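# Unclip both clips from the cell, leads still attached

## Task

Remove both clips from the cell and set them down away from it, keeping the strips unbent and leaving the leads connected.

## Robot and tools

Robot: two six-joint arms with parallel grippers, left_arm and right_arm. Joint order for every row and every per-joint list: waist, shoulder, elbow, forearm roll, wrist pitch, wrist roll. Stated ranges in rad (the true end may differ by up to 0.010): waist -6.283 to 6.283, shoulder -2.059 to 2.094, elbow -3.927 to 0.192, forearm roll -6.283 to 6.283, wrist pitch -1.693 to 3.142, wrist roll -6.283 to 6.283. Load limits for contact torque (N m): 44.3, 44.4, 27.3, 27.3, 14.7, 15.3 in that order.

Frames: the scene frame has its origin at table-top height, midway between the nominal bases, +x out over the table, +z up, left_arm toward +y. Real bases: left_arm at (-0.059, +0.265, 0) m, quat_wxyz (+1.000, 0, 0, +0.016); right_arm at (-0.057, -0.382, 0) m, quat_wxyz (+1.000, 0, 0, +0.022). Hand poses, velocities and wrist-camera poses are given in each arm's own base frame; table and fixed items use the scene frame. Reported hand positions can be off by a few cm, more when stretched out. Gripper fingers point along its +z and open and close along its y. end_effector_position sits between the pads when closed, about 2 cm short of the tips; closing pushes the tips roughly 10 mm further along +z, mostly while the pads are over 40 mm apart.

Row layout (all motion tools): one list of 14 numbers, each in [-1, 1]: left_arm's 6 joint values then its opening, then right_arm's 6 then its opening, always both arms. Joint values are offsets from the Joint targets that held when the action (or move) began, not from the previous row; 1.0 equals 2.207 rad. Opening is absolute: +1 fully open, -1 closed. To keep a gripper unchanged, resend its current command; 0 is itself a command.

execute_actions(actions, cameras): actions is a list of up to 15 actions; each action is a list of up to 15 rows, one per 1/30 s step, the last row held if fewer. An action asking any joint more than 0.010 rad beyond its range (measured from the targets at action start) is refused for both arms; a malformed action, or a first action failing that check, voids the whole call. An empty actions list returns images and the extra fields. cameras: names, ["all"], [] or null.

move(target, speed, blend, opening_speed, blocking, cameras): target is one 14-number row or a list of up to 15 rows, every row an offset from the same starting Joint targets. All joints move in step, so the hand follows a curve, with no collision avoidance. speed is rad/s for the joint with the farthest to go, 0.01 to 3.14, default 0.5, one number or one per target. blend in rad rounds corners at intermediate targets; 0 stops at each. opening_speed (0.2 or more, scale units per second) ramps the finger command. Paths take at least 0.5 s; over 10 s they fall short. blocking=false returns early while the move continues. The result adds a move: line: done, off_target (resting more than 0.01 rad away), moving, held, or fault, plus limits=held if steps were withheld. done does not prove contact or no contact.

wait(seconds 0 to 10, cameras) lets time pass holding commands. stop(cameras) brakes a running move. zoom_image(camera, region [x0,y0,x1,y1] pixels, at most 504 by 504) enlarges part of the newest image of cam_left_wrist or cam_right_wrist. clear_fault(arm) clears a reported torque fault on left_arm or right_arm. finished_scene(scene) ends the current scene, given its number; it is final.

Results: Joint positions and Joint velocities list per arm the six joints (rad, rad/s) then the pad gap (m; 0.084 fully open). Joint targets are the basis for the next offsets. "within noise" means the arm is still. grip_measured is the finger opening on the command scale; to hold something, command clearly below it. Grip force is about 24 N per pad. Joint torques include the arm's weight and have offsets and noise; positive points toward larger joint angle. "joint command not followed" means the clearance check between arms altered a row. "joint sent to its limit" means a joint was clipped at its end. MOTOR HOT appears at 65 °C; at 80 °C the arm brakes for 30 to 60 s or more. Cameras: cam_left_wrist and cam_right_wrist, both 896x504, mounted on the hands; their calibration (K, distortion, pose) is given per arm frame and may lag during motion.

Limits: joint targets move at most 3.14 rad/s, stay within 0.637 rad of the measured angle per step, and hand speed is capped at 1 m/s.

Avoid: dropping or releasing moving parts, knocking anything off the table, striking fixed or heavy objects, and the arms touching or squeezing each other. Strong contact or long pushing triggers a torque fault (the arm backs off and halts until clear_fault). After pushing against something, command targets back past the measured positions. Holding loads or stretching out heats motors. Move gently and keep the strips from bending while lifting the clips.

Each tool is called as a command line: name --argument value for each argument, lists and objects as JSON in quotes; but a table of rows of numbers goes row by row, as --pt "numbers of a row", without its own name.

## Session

execute_actions --actions '[]'

Scene clock: 0.00 s.
left_arm: end_effector_position=(+0.1520, +0.2639, +0.1598) grip_measured=+1.00 end_effector_quat_wxyz=(-0.220, -0.313, +0.924, -0.014) | right_arm: end_effector_position=(+0.0068, -0.2648, +0.3005) grip_measured=+1.00 end_effector_quat_wxyz=(-0.320, +0.876, +0.170, +0.317)
Joint positions: left_arm=[0.89 -0.173 -0.766 0.212 1.34 -2.997 0.084] | right_arm=[-1.836 -0.016 -1.203 0.302 2.108 -2.188 0.084]
Joint velocities: within noise
Joint torques (N m): no reading
Joint targets: left_arm=[0.890 -0.173 -0.766 0.212 1.340 -2.997] | right_arm=[-1.836 -0.016 -1.203 0.302 2.108 -2.188]
Tool commands: left_gripper/opening=+1.0 right_gripper/opening=+1.0
camera_calibration:
cam_left_wrist: T_world_to_cam=[[-0.594872, 0.794966, 0.118978, -0.110131], [0.704639, 0.586953, -0.39871, -0.132176], [-0.386796, -0.153345, -0.909326, 0.375448], [0, 0, 0, 1]] pos_world=[0.172844, 0.222705, 0.301808]
cam_right_wrist: T_world_to_cam=[[0.497602, -0.735224, -0.460258, -0.0296589], [-0.743716, -0.0885518, -0.662604, 0.245215], [0.446406, 0.672015, -0.590862, 0.483763], [0, 0, 0, 1]] pos_world=[-0.018826, -0.325188, 0.434667]

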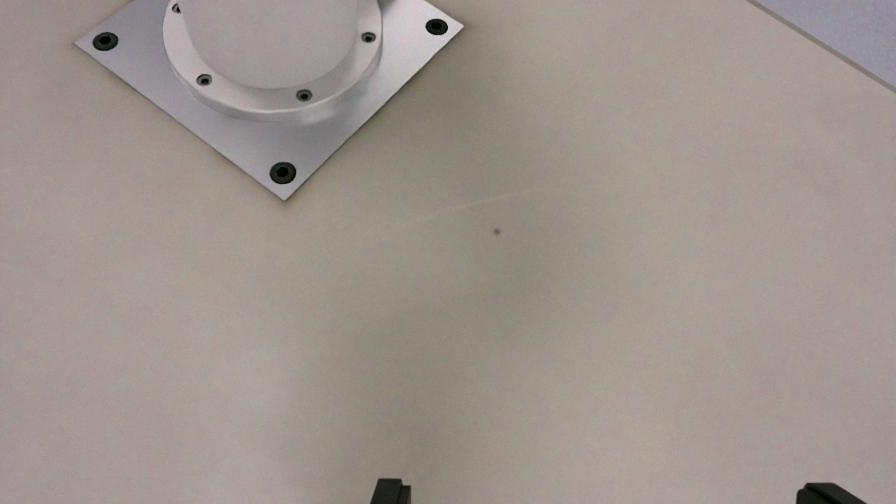

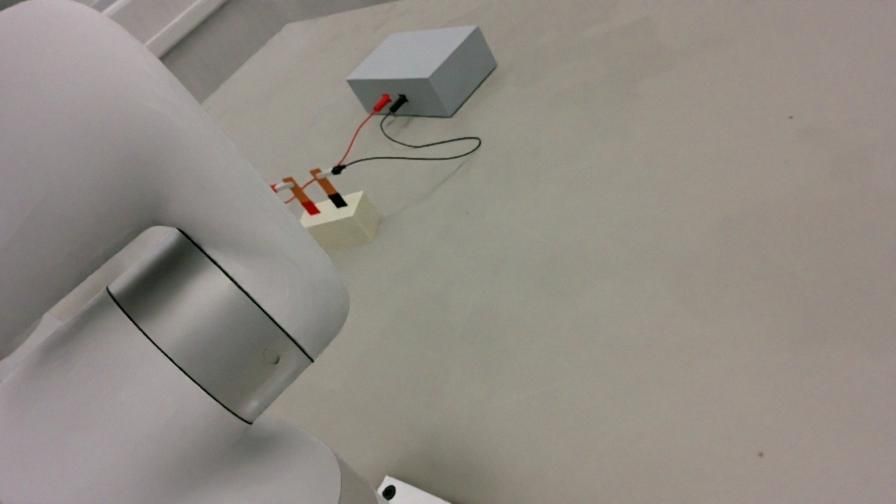

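move --target '[0,0,0,0,0,0,1,0.95,-0.0566,0.107,-0.137,-0.4535,0.991,0]' --speed 1.2

move --target '[0,0,0,0,0,0,1,0.253,0,0,0,0,0,0]' --speed 0.8 --cameras '["cam_right_wrist"]'

Scene clock: 2.70 s.
left_arm: end_effector_position=(+0.1520, +0.2639, +0.1598) grip_measured=+1.00 end_effector_quat_wxyz=(-0.220, -0.313, +0.924, -0.014) | right_arm: end_effector_position=(+0.4156, +0.1109, +0.2211) grip_measured=-0.01 end_effector_quat_wxyz=(+0.000, +0.991, +0.131, +0.000)
Joint positions: left_arm=[0.89 -0.173 -0.766 0.212 1.34 -2.997 0.084] | right_arm=[0.261 -0.141 -0.967 0 1.108 -0.001 0.044]
Joint torques (N m): left_arm=[-0.24 -16.8 -15.84 0.18 -0.32 0.08] | right_arm=[1.45 -13.64 -10.27 -0.79 -3.35 0.79]
Joint targets: left_arm=[0.890 -0.173 -0.766 0.212 1.340 -2.997] | right_arm=[0.261 -0.141 -0.967 0.000 1.108 -0.001]
move: done

Scene clock: 3.93 s.
left_arm: end_effector_position=(+0.1520, +0.2639, +0.1598) grip_measured=+1.00 end_effector_quat_wxyz=(-0.220, -0.313, +0.924, -0.014) | right_arm: end_effector_position=(+0.2938, +0.3143, +0.2211) grip_measured=-0.01 end_effector_quat_wxyz=(+0.000, +0.917, +0.399, +0.000)
Joint positions: left_arm=[0.89 -0.173 -0.766 0.212 1.34 -2.997 0.084] | right_arm=[0.819 -0.141 -0.967 0 1.108 -0.001 0.044]
Joint torques (N m): left_arm=[-0.29 -16.49 -15.77 0.24 -0.38 -0.01] | right_arm=[1.82 -13.75 -10.38 -0.04 -3.04 0.52]
Joint targets: left_arm=[0.890 -0.173 -0.766 0.212 1.340 -2.997] | right_arm=[0.819 -0.141 -0.967 0.000 1.108 -0.001]
move: done
camera_calibration:
cam_right_wrist: T_world_to_cam=[[0.726343, -0.687325, -0.00319771, 0.0333979], [-0.687332, -0.726341, -0.00204934, 0.495088], [-0.000914059, 0.00368641, -0.999993, 0.351497], [0, 0, 0, 1]] pos_world=[0.316352, 0.381262, 0.352615]
Images, in order (width x height): cam_right_wrist 896x504.

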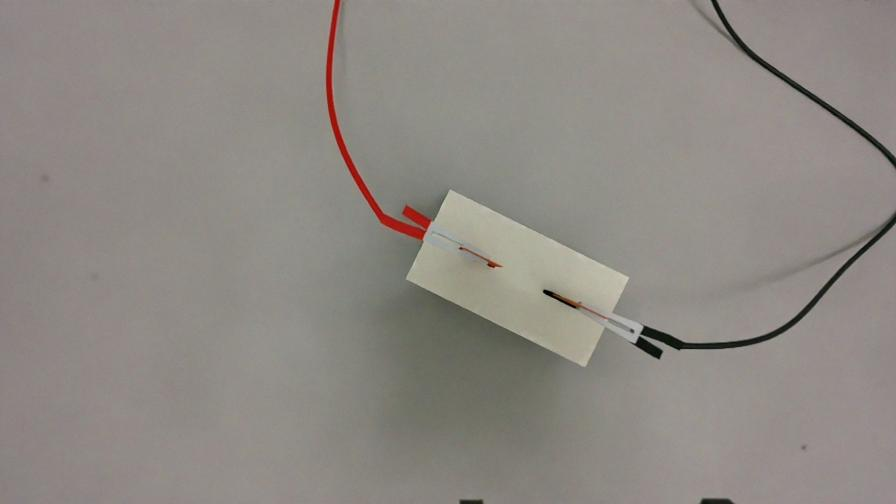

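move --pt "0 0 0 0 0 0 1 -0.0527 0 0 0 0 -0.5478 0" --pt "0 0 0 0 0 0 1 -0.0527 0.0997 -0.0023 0 -0.0974 -0.5478 0" --speed 0.8 --blend 0.05 --cameras '["cam_right_wrist"]'

Scene clock: 6.60 s.
left_arm: end_effector_position=(+0.1520, +0.2639, +0.1598) grip_measured=+1.00 end_effector_quat_wxyz=(-0.220, -0.313, +0.924, -0.014) | right_arm: end_effector_position=(+0.3566, +0.3021, +0.1406) grip_measured=-0.01 end_effector_quat_wxyz=(+0.000, +0.576, +0.817, +0.000)
Joint positions: left_arm=[0.89 -0.173 -0.766 0.212 1.34 -2.997 0.084] | right_arm=[0.703 0.079 -0.972 0 0.893 -1.21 0.044]
Joint torques (N m): left_arm=[-0.34 -16.68 -16.01 0.26 -0.43 0.08] | right_arm=[-0.89 -12.53 -11.27 -0.09 -3.3 -0.62]
Joint targets: left_arm=[0.890 -0.173 -0.766 0.212 1.340 -2.997] | right_arm=[0.703 0.079 -0.972 0.000 0.893 -1.210]
move: done
camera_calibration:
cam_right_wrist: T_world_to_cam=[[0.944419, 0.328732, -0.00264964, -0.405561], [0.328728, -0.944423, -0.00186411, 0.232791], [-0.00311518, 0.000889484, -0.999995, 0.27266], [0, 0, 0, 1]] pos_world=[0.307344, 0.352932, 0.272018]
Images, in order (width x height): cam_right_wrist 896x504.

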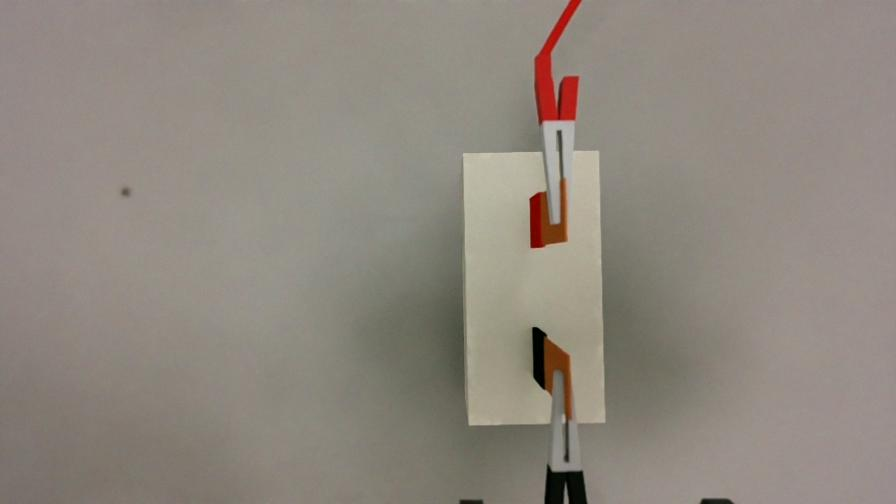

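move --pt "0 0 0 0 0 0 1 -0.0027 0.024 0.0254 0 -0.0496 -0.0027 0" --pt "0 0 0 0 0 0 1 -0.0027 0.024 0.0254 0 -0.0496 -0.0027 -1" --speed 0.12 --opening_speed 0.5 --cameras '["cam_right_wrist"]'

Scene clock: 13.53 s.
left_arm: end_effector_position=(+0.1520, +0.2639, +0.1598) grip_measured=+1.00 end_effector_quat_wxyz=(-0.220, -0.313, +0.924, -0.014) | right_arm: end_effector_position=(+0.3554, +0.2974, +0.1027) grip_measured=-0.86 end_effector_quat_wxyz=(+0.000, +0.576, +0.817, +0.000)
Joint positions: left_arm=[0.89 -0.173 -0.766 0.212 1.34 -2.997 0.084] | right_arm=[0.697 0.132 -0.916 0 0.783 -1.216 0.006]
Joint torques (N m): left_arm=[-0.44 -16.38 -15.73 0.16 -0.35 0.1] | right_arm=[-0.56 -13.15 -9.62 -0.1 -2.91 -0.55]
Joint targets: left_arm=[0.890 -0.173 -0.766 0.212 1.340 -2.997] | right_arm=[0.697 0.132 -0.916 0.000 0.783 -1.216]
move: done
camera_calibration:
cam_right_wrist: T_world_to_cam=[[0.944421, 0.32873, -0.00239505, -0.403074], [0.328726, -0.944423, -0.00198724, 0.2288], [-0.00291521, 0.00108947, -0.999995, 0.23473], [0, 0, 0, 1]] pos_world=[0.306143, 0.348331, 0.234218]
Images, in order (width x height): cam_right_wrist 896x504.

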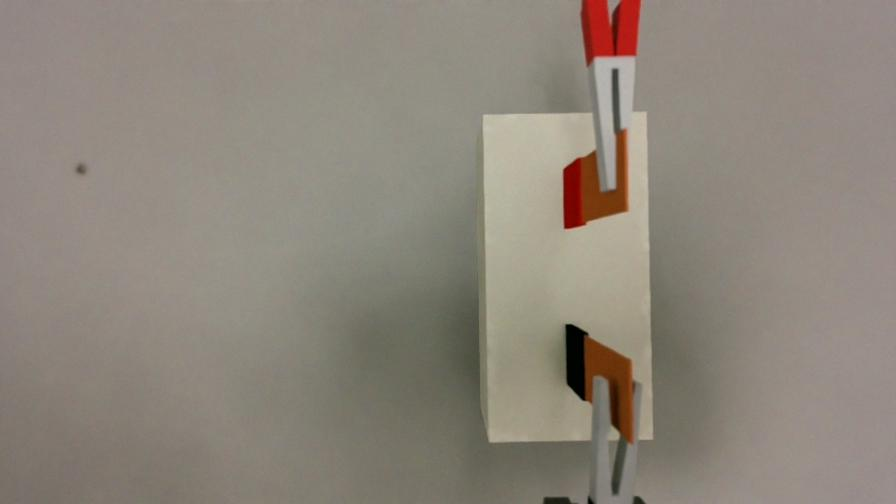

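move --target '[-0.0,0,0,0,0,0,1,-0.0475,-0.0204,0.0267,0,-0.0061,-0.0475,-1]' --speed 0.1 --cameras '["cam_right_wrist"]'

move --pt "0 0 0 0 0 0 1 -0.0499 0.0648 0.0353 0 -0.1001 -0.0499 -1" --pt "0 0 0 0 0 0 1 -0.0499 0.0648 0.0353 0 -0.1001 -0.0499 0" --speed 0.17 --opening_speed 0.6

move --target '[0,0,0,0,0,0,1,0,-0.14,0,0,0.14,0,0]' --speed 0.3 --cameras '["cam_right_wrist"]'

Scene clock: 15.17 s.
left_arm: end_effector_position=(+0.1520, +0.2639, +0.1598) grip_measured=+1.00 end_effector_quat_wxyz=(-0.220, -0.313, +0.924, -0.014) | right_arm: end_effector_position=(+0.3719, +0.2502, +0.1024) grip_measured=-0.86 end_effector_quat_wxyz=(+0.000, +0.576, +0.817, +0.000)
Joint positions: left_arm=[0.89 -0.173 -0.766 0.212 1.34 -2.997 0.084] | right_arm=[0.592 0.087 -0.857 0 0.77 -1.321 0.006]
Joint torques (N m): left_arm=[-0.33 -16.54 -15.96 0.24 -0.55 0.08] | right_arm=[-1.15 -15.76 -8.87 -0.19 -3.22 -0.6]
Joint targets: left_arm=[0.890 -0.173 -0.766 0.212 1.340 -2.997] | right_arm=[0.592 0.087 -0.857 0.000 0.770 -1.321]
move: done
camera_calibration:
cam_right_wrist: T_world_to_cam=[[0.944419, 0.328734, -0.00277693, -0.403115], [0.32873, -0.944422, -0.00180254, 0.178627], [-0.00321515, 0.000789487, -0.999995, 0.234616], [0, 0, 0, 1]] pos_world=[0.322744, 0.301032, 0.233817]
Images, in order (width x height): cam_right_wrist 896x504.

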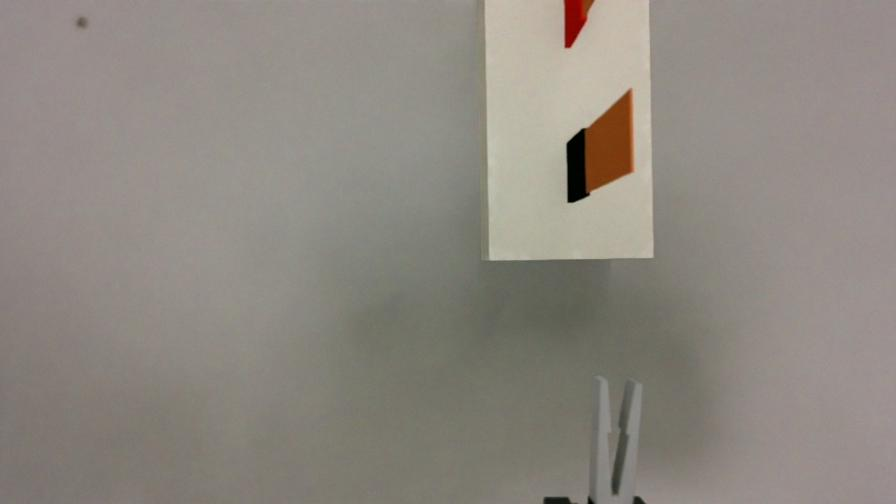

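Scene clock: 18.80 s.
left_arm: end_effector_position=(+0.1520, +0.2639, +0.1598) grip_measured=+1.00 end_effector_quat_wxyz=(-0.220, -0.313, +0.924, -0.014) | right_arm: end_effector_position=(+0.3881, +0.2030, +0.0286) grip_measured=-0.01 end_effector_quat_wxyz=(+0.000, +0.576, +0.817, +0.000)
Joint positions: left_arm=[0.89 -0.173 -0.766 0.212 1.34 -2.997 0.084] | right_arm=[0.482 0.23 -0.779 0 0.549 -1.431 0.044]
Joint torques (N m): left_arm=[-0.56 -16.46 -16.01 0.29 -0.39 -0.06] | right_arm=[-0.7 -12.84 -7.74 -0.15 -2.76 -0.59]
Joint targets: left_arm=[0.890 -0.173 -0.766 0.212 1.340 -2.997] | right_arm=[0.482 0.230 -0.779 0.000 0.549 -1.431]
move: done

Scene clock: 20.27 s.
left_arm: end_effector_position=(+0.1520, +0.2639, +0.1598) grip_measured=+1.00 end_effector_quat_wxyz=(-0.220, -0.313, +0.924, -0.014) | right_arm: end_effector_position=(+0.3694, +0.1932, +0.1380) grip_measured=-0.01 end_effector_quat_wxyz=(+0.000, +0.576, +0.817, +0.000)
Joint positions: left_arm=[0.89 -0.173 -0.766 0.212 1.34 -2.997 0.084] | right_arm=[0.482 -0.079 -0.779 0 0.858 -1.431 0.044]
Joint torques (N m): left_arm=[-0.36 -16.43 -15.9 0.18 -0.4 0.02] | right_arm=[-0.7 -13.64 -10.07 -0.19 -1.67 -0.5]
Joint targets: left_arm=[0.890 -0.173 -0.766 0.212 1.340 -2.997] | right_arm=[0.482 -0.079 -0.779 0.000 0.858 -1.431]
move: done
camera_calibration:
cam_right_wrist: T_world_to_cam=[[0.944419, 0.328734, -0.00277693, -0.381856], [0.32873, -0.944422, -0.00180254, 0.125808], [-0.00321515, 0.000789487, -0.999995, 0.270353], [0, 0, 0, 1]] pos_world=[0.320144, 0.244132, 0.269517]
Images, in order (width x height): cam_right_wrist 896x504.

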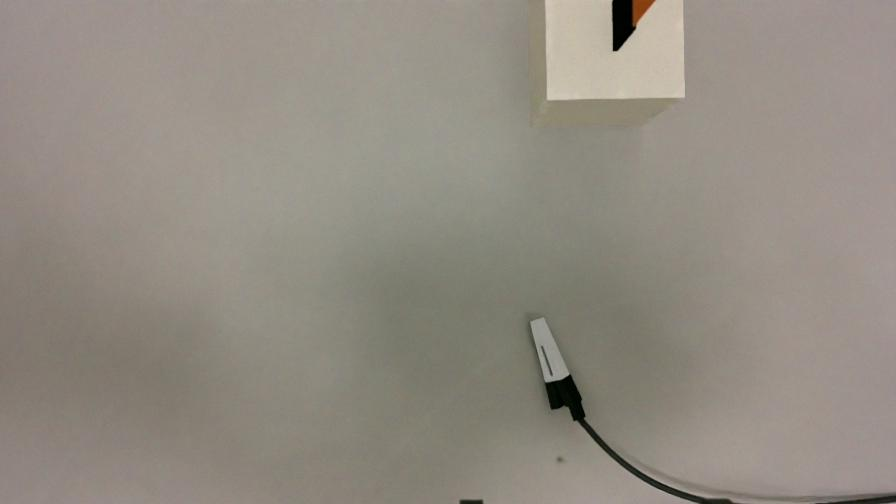

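move --target '[0,0,0,0,0,0,1,0.1214,0.0358,-0.168,0,0.1323,1,0]' --speed 1.4

move --target '[0,0,0,0,0,0,1,0.079,0.1115,-0.0181,0,-0.0931,0.6185,0]' --speed 0.8 --cameras '["cam_right_wrist"]'

Scene clock: 22.73 s.
left_arm: end_effector_position=(+0.1520, +0.2639, +0.1598) grip_measured=+1.00 end_effector_quat_wxyz=(-0.220, -0.313, +0.924, -0.014) | right_arm: end_effector_position=(+0.3468, +0.3229, +0.2308) grip_measured=-0.01 end_effector_quat_wxyz=(+0.000, +1.000, -0.013, +0.000)
Joint positions: left_arm=[0.89 -0.173 -0.766 0.212 1.34 -2.997 0.084] | right_arm=[0.75 0 -1.15 0 1.15 0.776 0.044]
Joint torques (N m): left_arm=[-0.35 -16.57 -15.82 0.39 -0.46 0.02] | right_arm=[1.2 -12.24 -12.36 -0.38 -1.73 0.76]
Joint targets: left_arm=[0.890 -0.173 -0.766 0.212 1.340 -2.997] | right_arm=[0.750 0.000 -1.150 0.000 1.150 0.776]
move: done

Scene clock: 24.97 s.
left_arm: end_effector_position=(+0.1520, +0.2639, +0.1598) grip_measured=+1.00 end_effector_quat_wxyz=(-0.220, -0.313, +0.924, -0.014) | right_arm: end_effector_position=(+0.3132, +0.4150, +0.1402) grip_measured=-0.01 end_effector_quat_wxyz=(+0.000, +0.821, -0.571, +0.000)
Joint positions: left_arm=[0.89 -0.173 -0.766 0.212 1.34 -2.997 0.084] | right_arm=[0.924 0.246 -1.19 0 0.944 2.141 0.044]
Joint torques (N m): left_arm=[-0.38 -16.46 -15.9 0.36 -0.4 0] | right_arm=[1.29 -15.18 -11.69 -0.37 -3.21 0.87]
Joint targets: left_arm=[0.890 -0.173 -0.766 0.212 1.340 -2.997] | right_arm=[0.924 0.246 -1.190 0.000 0.944 2.141]
move: done
camera_calibration:
cam_right_wrist: T_world_to_cam=[[-0.940411, -0.340031, -0.0026276, 0.466133], [-0.340026, 0.940414, -0.00201887, -0.219001], [0.00315751, -0.00100512, -0.999995, 0.270836], [0, 0, 0, 1]] pos_world=[0.363035, 0.364724, 0.271617]
Images, in order (width x height): cam_right_wrist 896x504.

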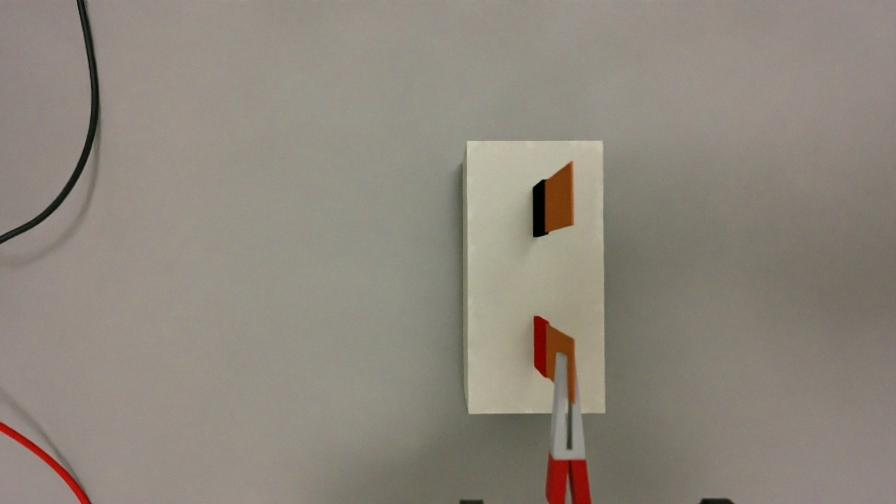

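move --pt "0 0 0 0 0 0 1 -0.001 0.0281 0.0145 0 -0.0426 -0.001 0" --pt "0 0 0 0 0 0 1 -0.001 0.0281 0.0145 0 -0.0426 -0.001 -1" --speed 0.12 --opening_speed 0.5 --cameras '["cam_right_wrist"]'

Scene clock: 28.53 s.
left_arm: end_effector_position=(+0.1520, +0.2639, +0.1598) grip_measured=+1.00 end_effector_quat_wxyz=(-0.220, -0.313, +0.924, -0.014) | right_arm: end_effector_position=(+0.3152, +0.4156, +0.1024) grip_measured=-0.85 end_effector_quat_wxyz=(+0.000, +0.821, -0.571, +0.000)
Joint positions: left_arm=[0.89 -0.173 -0.766 0.212 1.34 -2.997 0.084] | right_arm=[0.922 0.308 -1.158 0 0.85 2.138 0.007]
Joint torques (N m): left_arm=[-0.31 -16.39 -16.02 0.54 -0.4 -0.06] | right_arm=[-0.78 -15.82 -9.49 -0.43 -2.87 -0.57]
Joint targets: left_arm=[0.890 -0.173 -0.766 0.212 1.340 -2.997] | right_arm=[0.922 0.308 -1.158 0.000 0.850 2.138]
move: done
camera_calibration:
cam_right_wrist: T_world_to_cam=[[-0.940443, -0.339943, -0.00262873, 0.468005], [-0.339938, 0.940446, -0.00201966, -0.219039], [0.00315875, -0.00100577, -0.999995, 0.233131], [0, 0, 0, 1]] pos_world=[0.364935, 0.365324, 0.233917]
Images, in order (width x height): cam_right_wrist 896x504.

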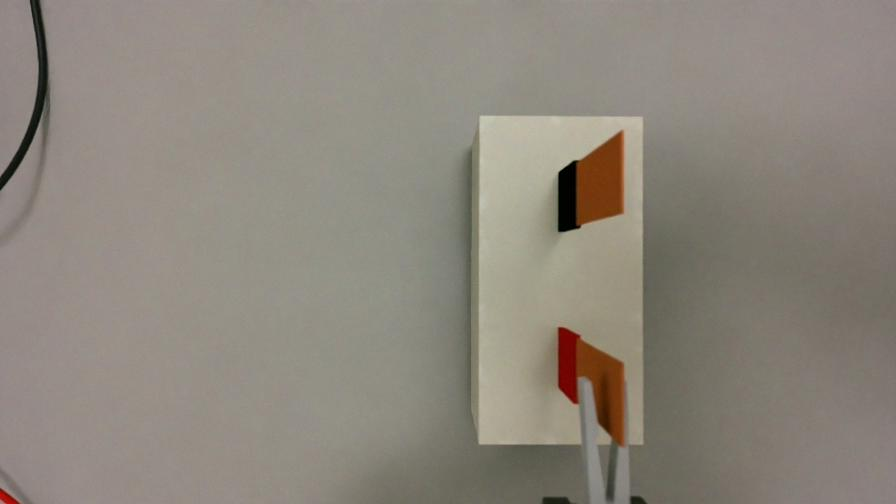

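move --target '[0,0,0,0,0,0,1,0.0346,0.0399,-0.0589,0,0.019,0.0346,-1]' --speed 0.1 --cameras '["cam_right_wrist"]'

move --pt "0 0 0 0 0 0 1 0.0312 0.1019 -0.0539 0 -0.048 0.0312 -1" --pt "0 0 0 0 0 0 1 0.0312 0.1019 -0.0539 0 -0.048 0.0312 0" --speed 0.17 --opening_speed 0.6

move --target '[0,0,0,0,0,0,1,0,-0.13,0,0,0.13,0,0]' --speed 0.3 --cameras '["cam_right_wrist"]'

Scene clock: 30.47 s.
left_arm: end_effector_position=(+0.1520, +0.2639, +0.1598) grip_measured=+1.00 end_effector_quat_wxyz=(-0.220, -0.313, +0.924, -0.014) | right_arm: end_effector_position=(+0.2981, +0.4625, +0.1024) grip_measured=-0.85 end_effector_quat_wxyz=(+0.000, +0.821, -0.571, +0.000)
Joint positions: left_arm=[0.89 -0.173 -0.766 0.212 1.34 -2.997 0.084] | right_arm=[0.998 0.396 -1.288 0 0.892 2.215 0.007]
Joint torques (N m): left_arm=[-0.49 -16.44 -15.92 0.33 -0.42 -0.03] | right_arm=[1.33 -16.93 -11.33 -0.5 -1.58 0.67]
Joint targets: left_arm=[0.890 -0.173 -0.766 0.212 1.340 -2.997] | right_arm=[0.998 0.396 -1.288 0.000 0.892 2.215]
move: done
camera_calibration:
cam_right_wrist: T_world_to_cam=[[-0.940443, -0.339942, -0.00262874, 0.467866], [-0.339937, 0.940446, -0.00201967, -0.26896], [0.00315876, -0.00100577, -0.999995, 0.233232], [0, 0, 0, 1]] pos_world=[0.347835, 0.412224, 0.233917]
Images, in order (width x height): cam_right_wrist 896x504.

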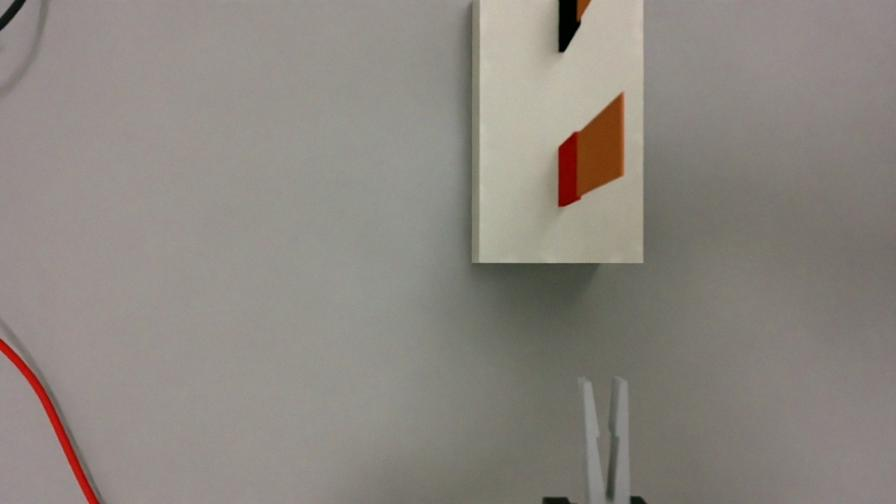

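Scene clock: 34.10 s.
left_arm: end_effector_position=(+0.1520, +0.2639, +0.1598) grip_measured=+1.00 end_effector_quat_wxyz=(-0.220, -0.313, +0.924, -0.014) | right_arm: end_effector_position=(+0.2809, +0.5097, +0.0284) grip_measured=-0.01 end_effector_quat_wxyz=(+0.000, +0.821, -0.571, +0.000)
Joint positions: left_arm=[0.89 -0.173 -0.766 0.212 1.34 -2.997 0.084] | right_arm=[1.067 0.621 -1.407 0 0.786 2.284 0.044]
Joint torques (N m): left_arm=[-0.2 -16.21 -16.12 0.23 -0.37 -0.02] | right_arm=[1.12 -18.91 -10.72 -0.6 -2.87 0.77]
Joint targets: left_arm=[0.890 -0.173 -0.766 0.212 1.340 -2.997] | right_arm=[1.067 0.621 -1.407 0.000 0.786 2.284]
move: done

Scene clock: 35.50 s.
left_arm: end_effector_position=(+0.1520, +0.2639, +0.1598) grip_measured=+1.00 end_effector_quat_wxyz=(-0.220, -0.313, +0.924, -0.014) | right_arm: end_effector_position=(+0.2691, +0.4884, +0.1711) grip_measured=-0.01 end_effector_quat_wxyz=(+0.000, +0.821, -0.571, +0.000)
Joint positions: left_arm=[0.89 -0.173 -0.766 0.212 1.34 -2.997 0.084] | right_arm=[1.067 0.334 -1.407 0 1.073 2.284 0.044]
Joint torques (N m): left_arm=[-0.26 -16.3 -15.96 0.45 -0.42 -0.04] | right_arm=[1.06 -20.63 -10.07 -0.6 -1.52 0.72]
Joint targets: left_arm=[0.890 -0.173 -0.766 0.212 1.340 -2.997] | right_arm=[1.067 0.334 -1.407 0.000 1.073 2.284]
move: done
camera_calibration:
cam_right_wrist: T_world_to_cam=[[-0.940411, -0.340031, -0.00259361, 0.44969], [-0.340026, 0.940414, -0.00211291, -0.302932], [0.00315752, -0.00110511, -0.999994, 0.301993], [0, 0, 0, 1]] pos_world=[0.318935, 0.438124, 0.302517]
Images, in order (width x height): cam_right_wrist 896x504.

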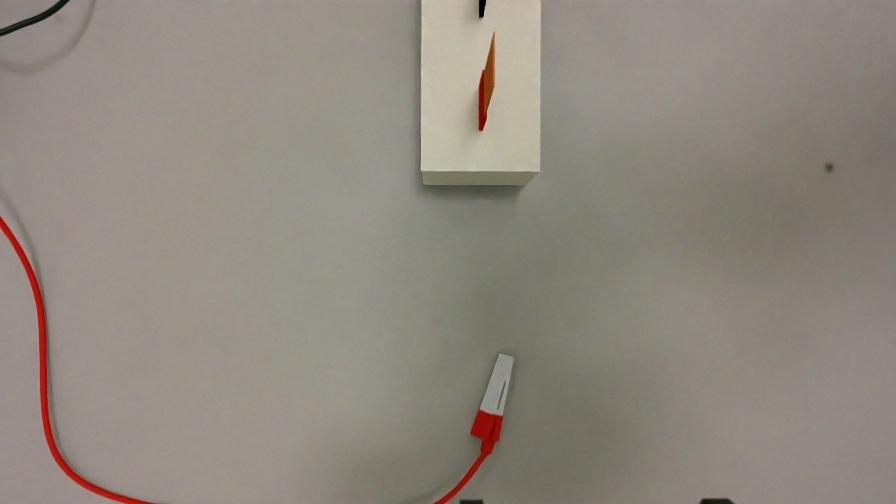

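finished_scene --scene 2

The scene is finished: the task was done.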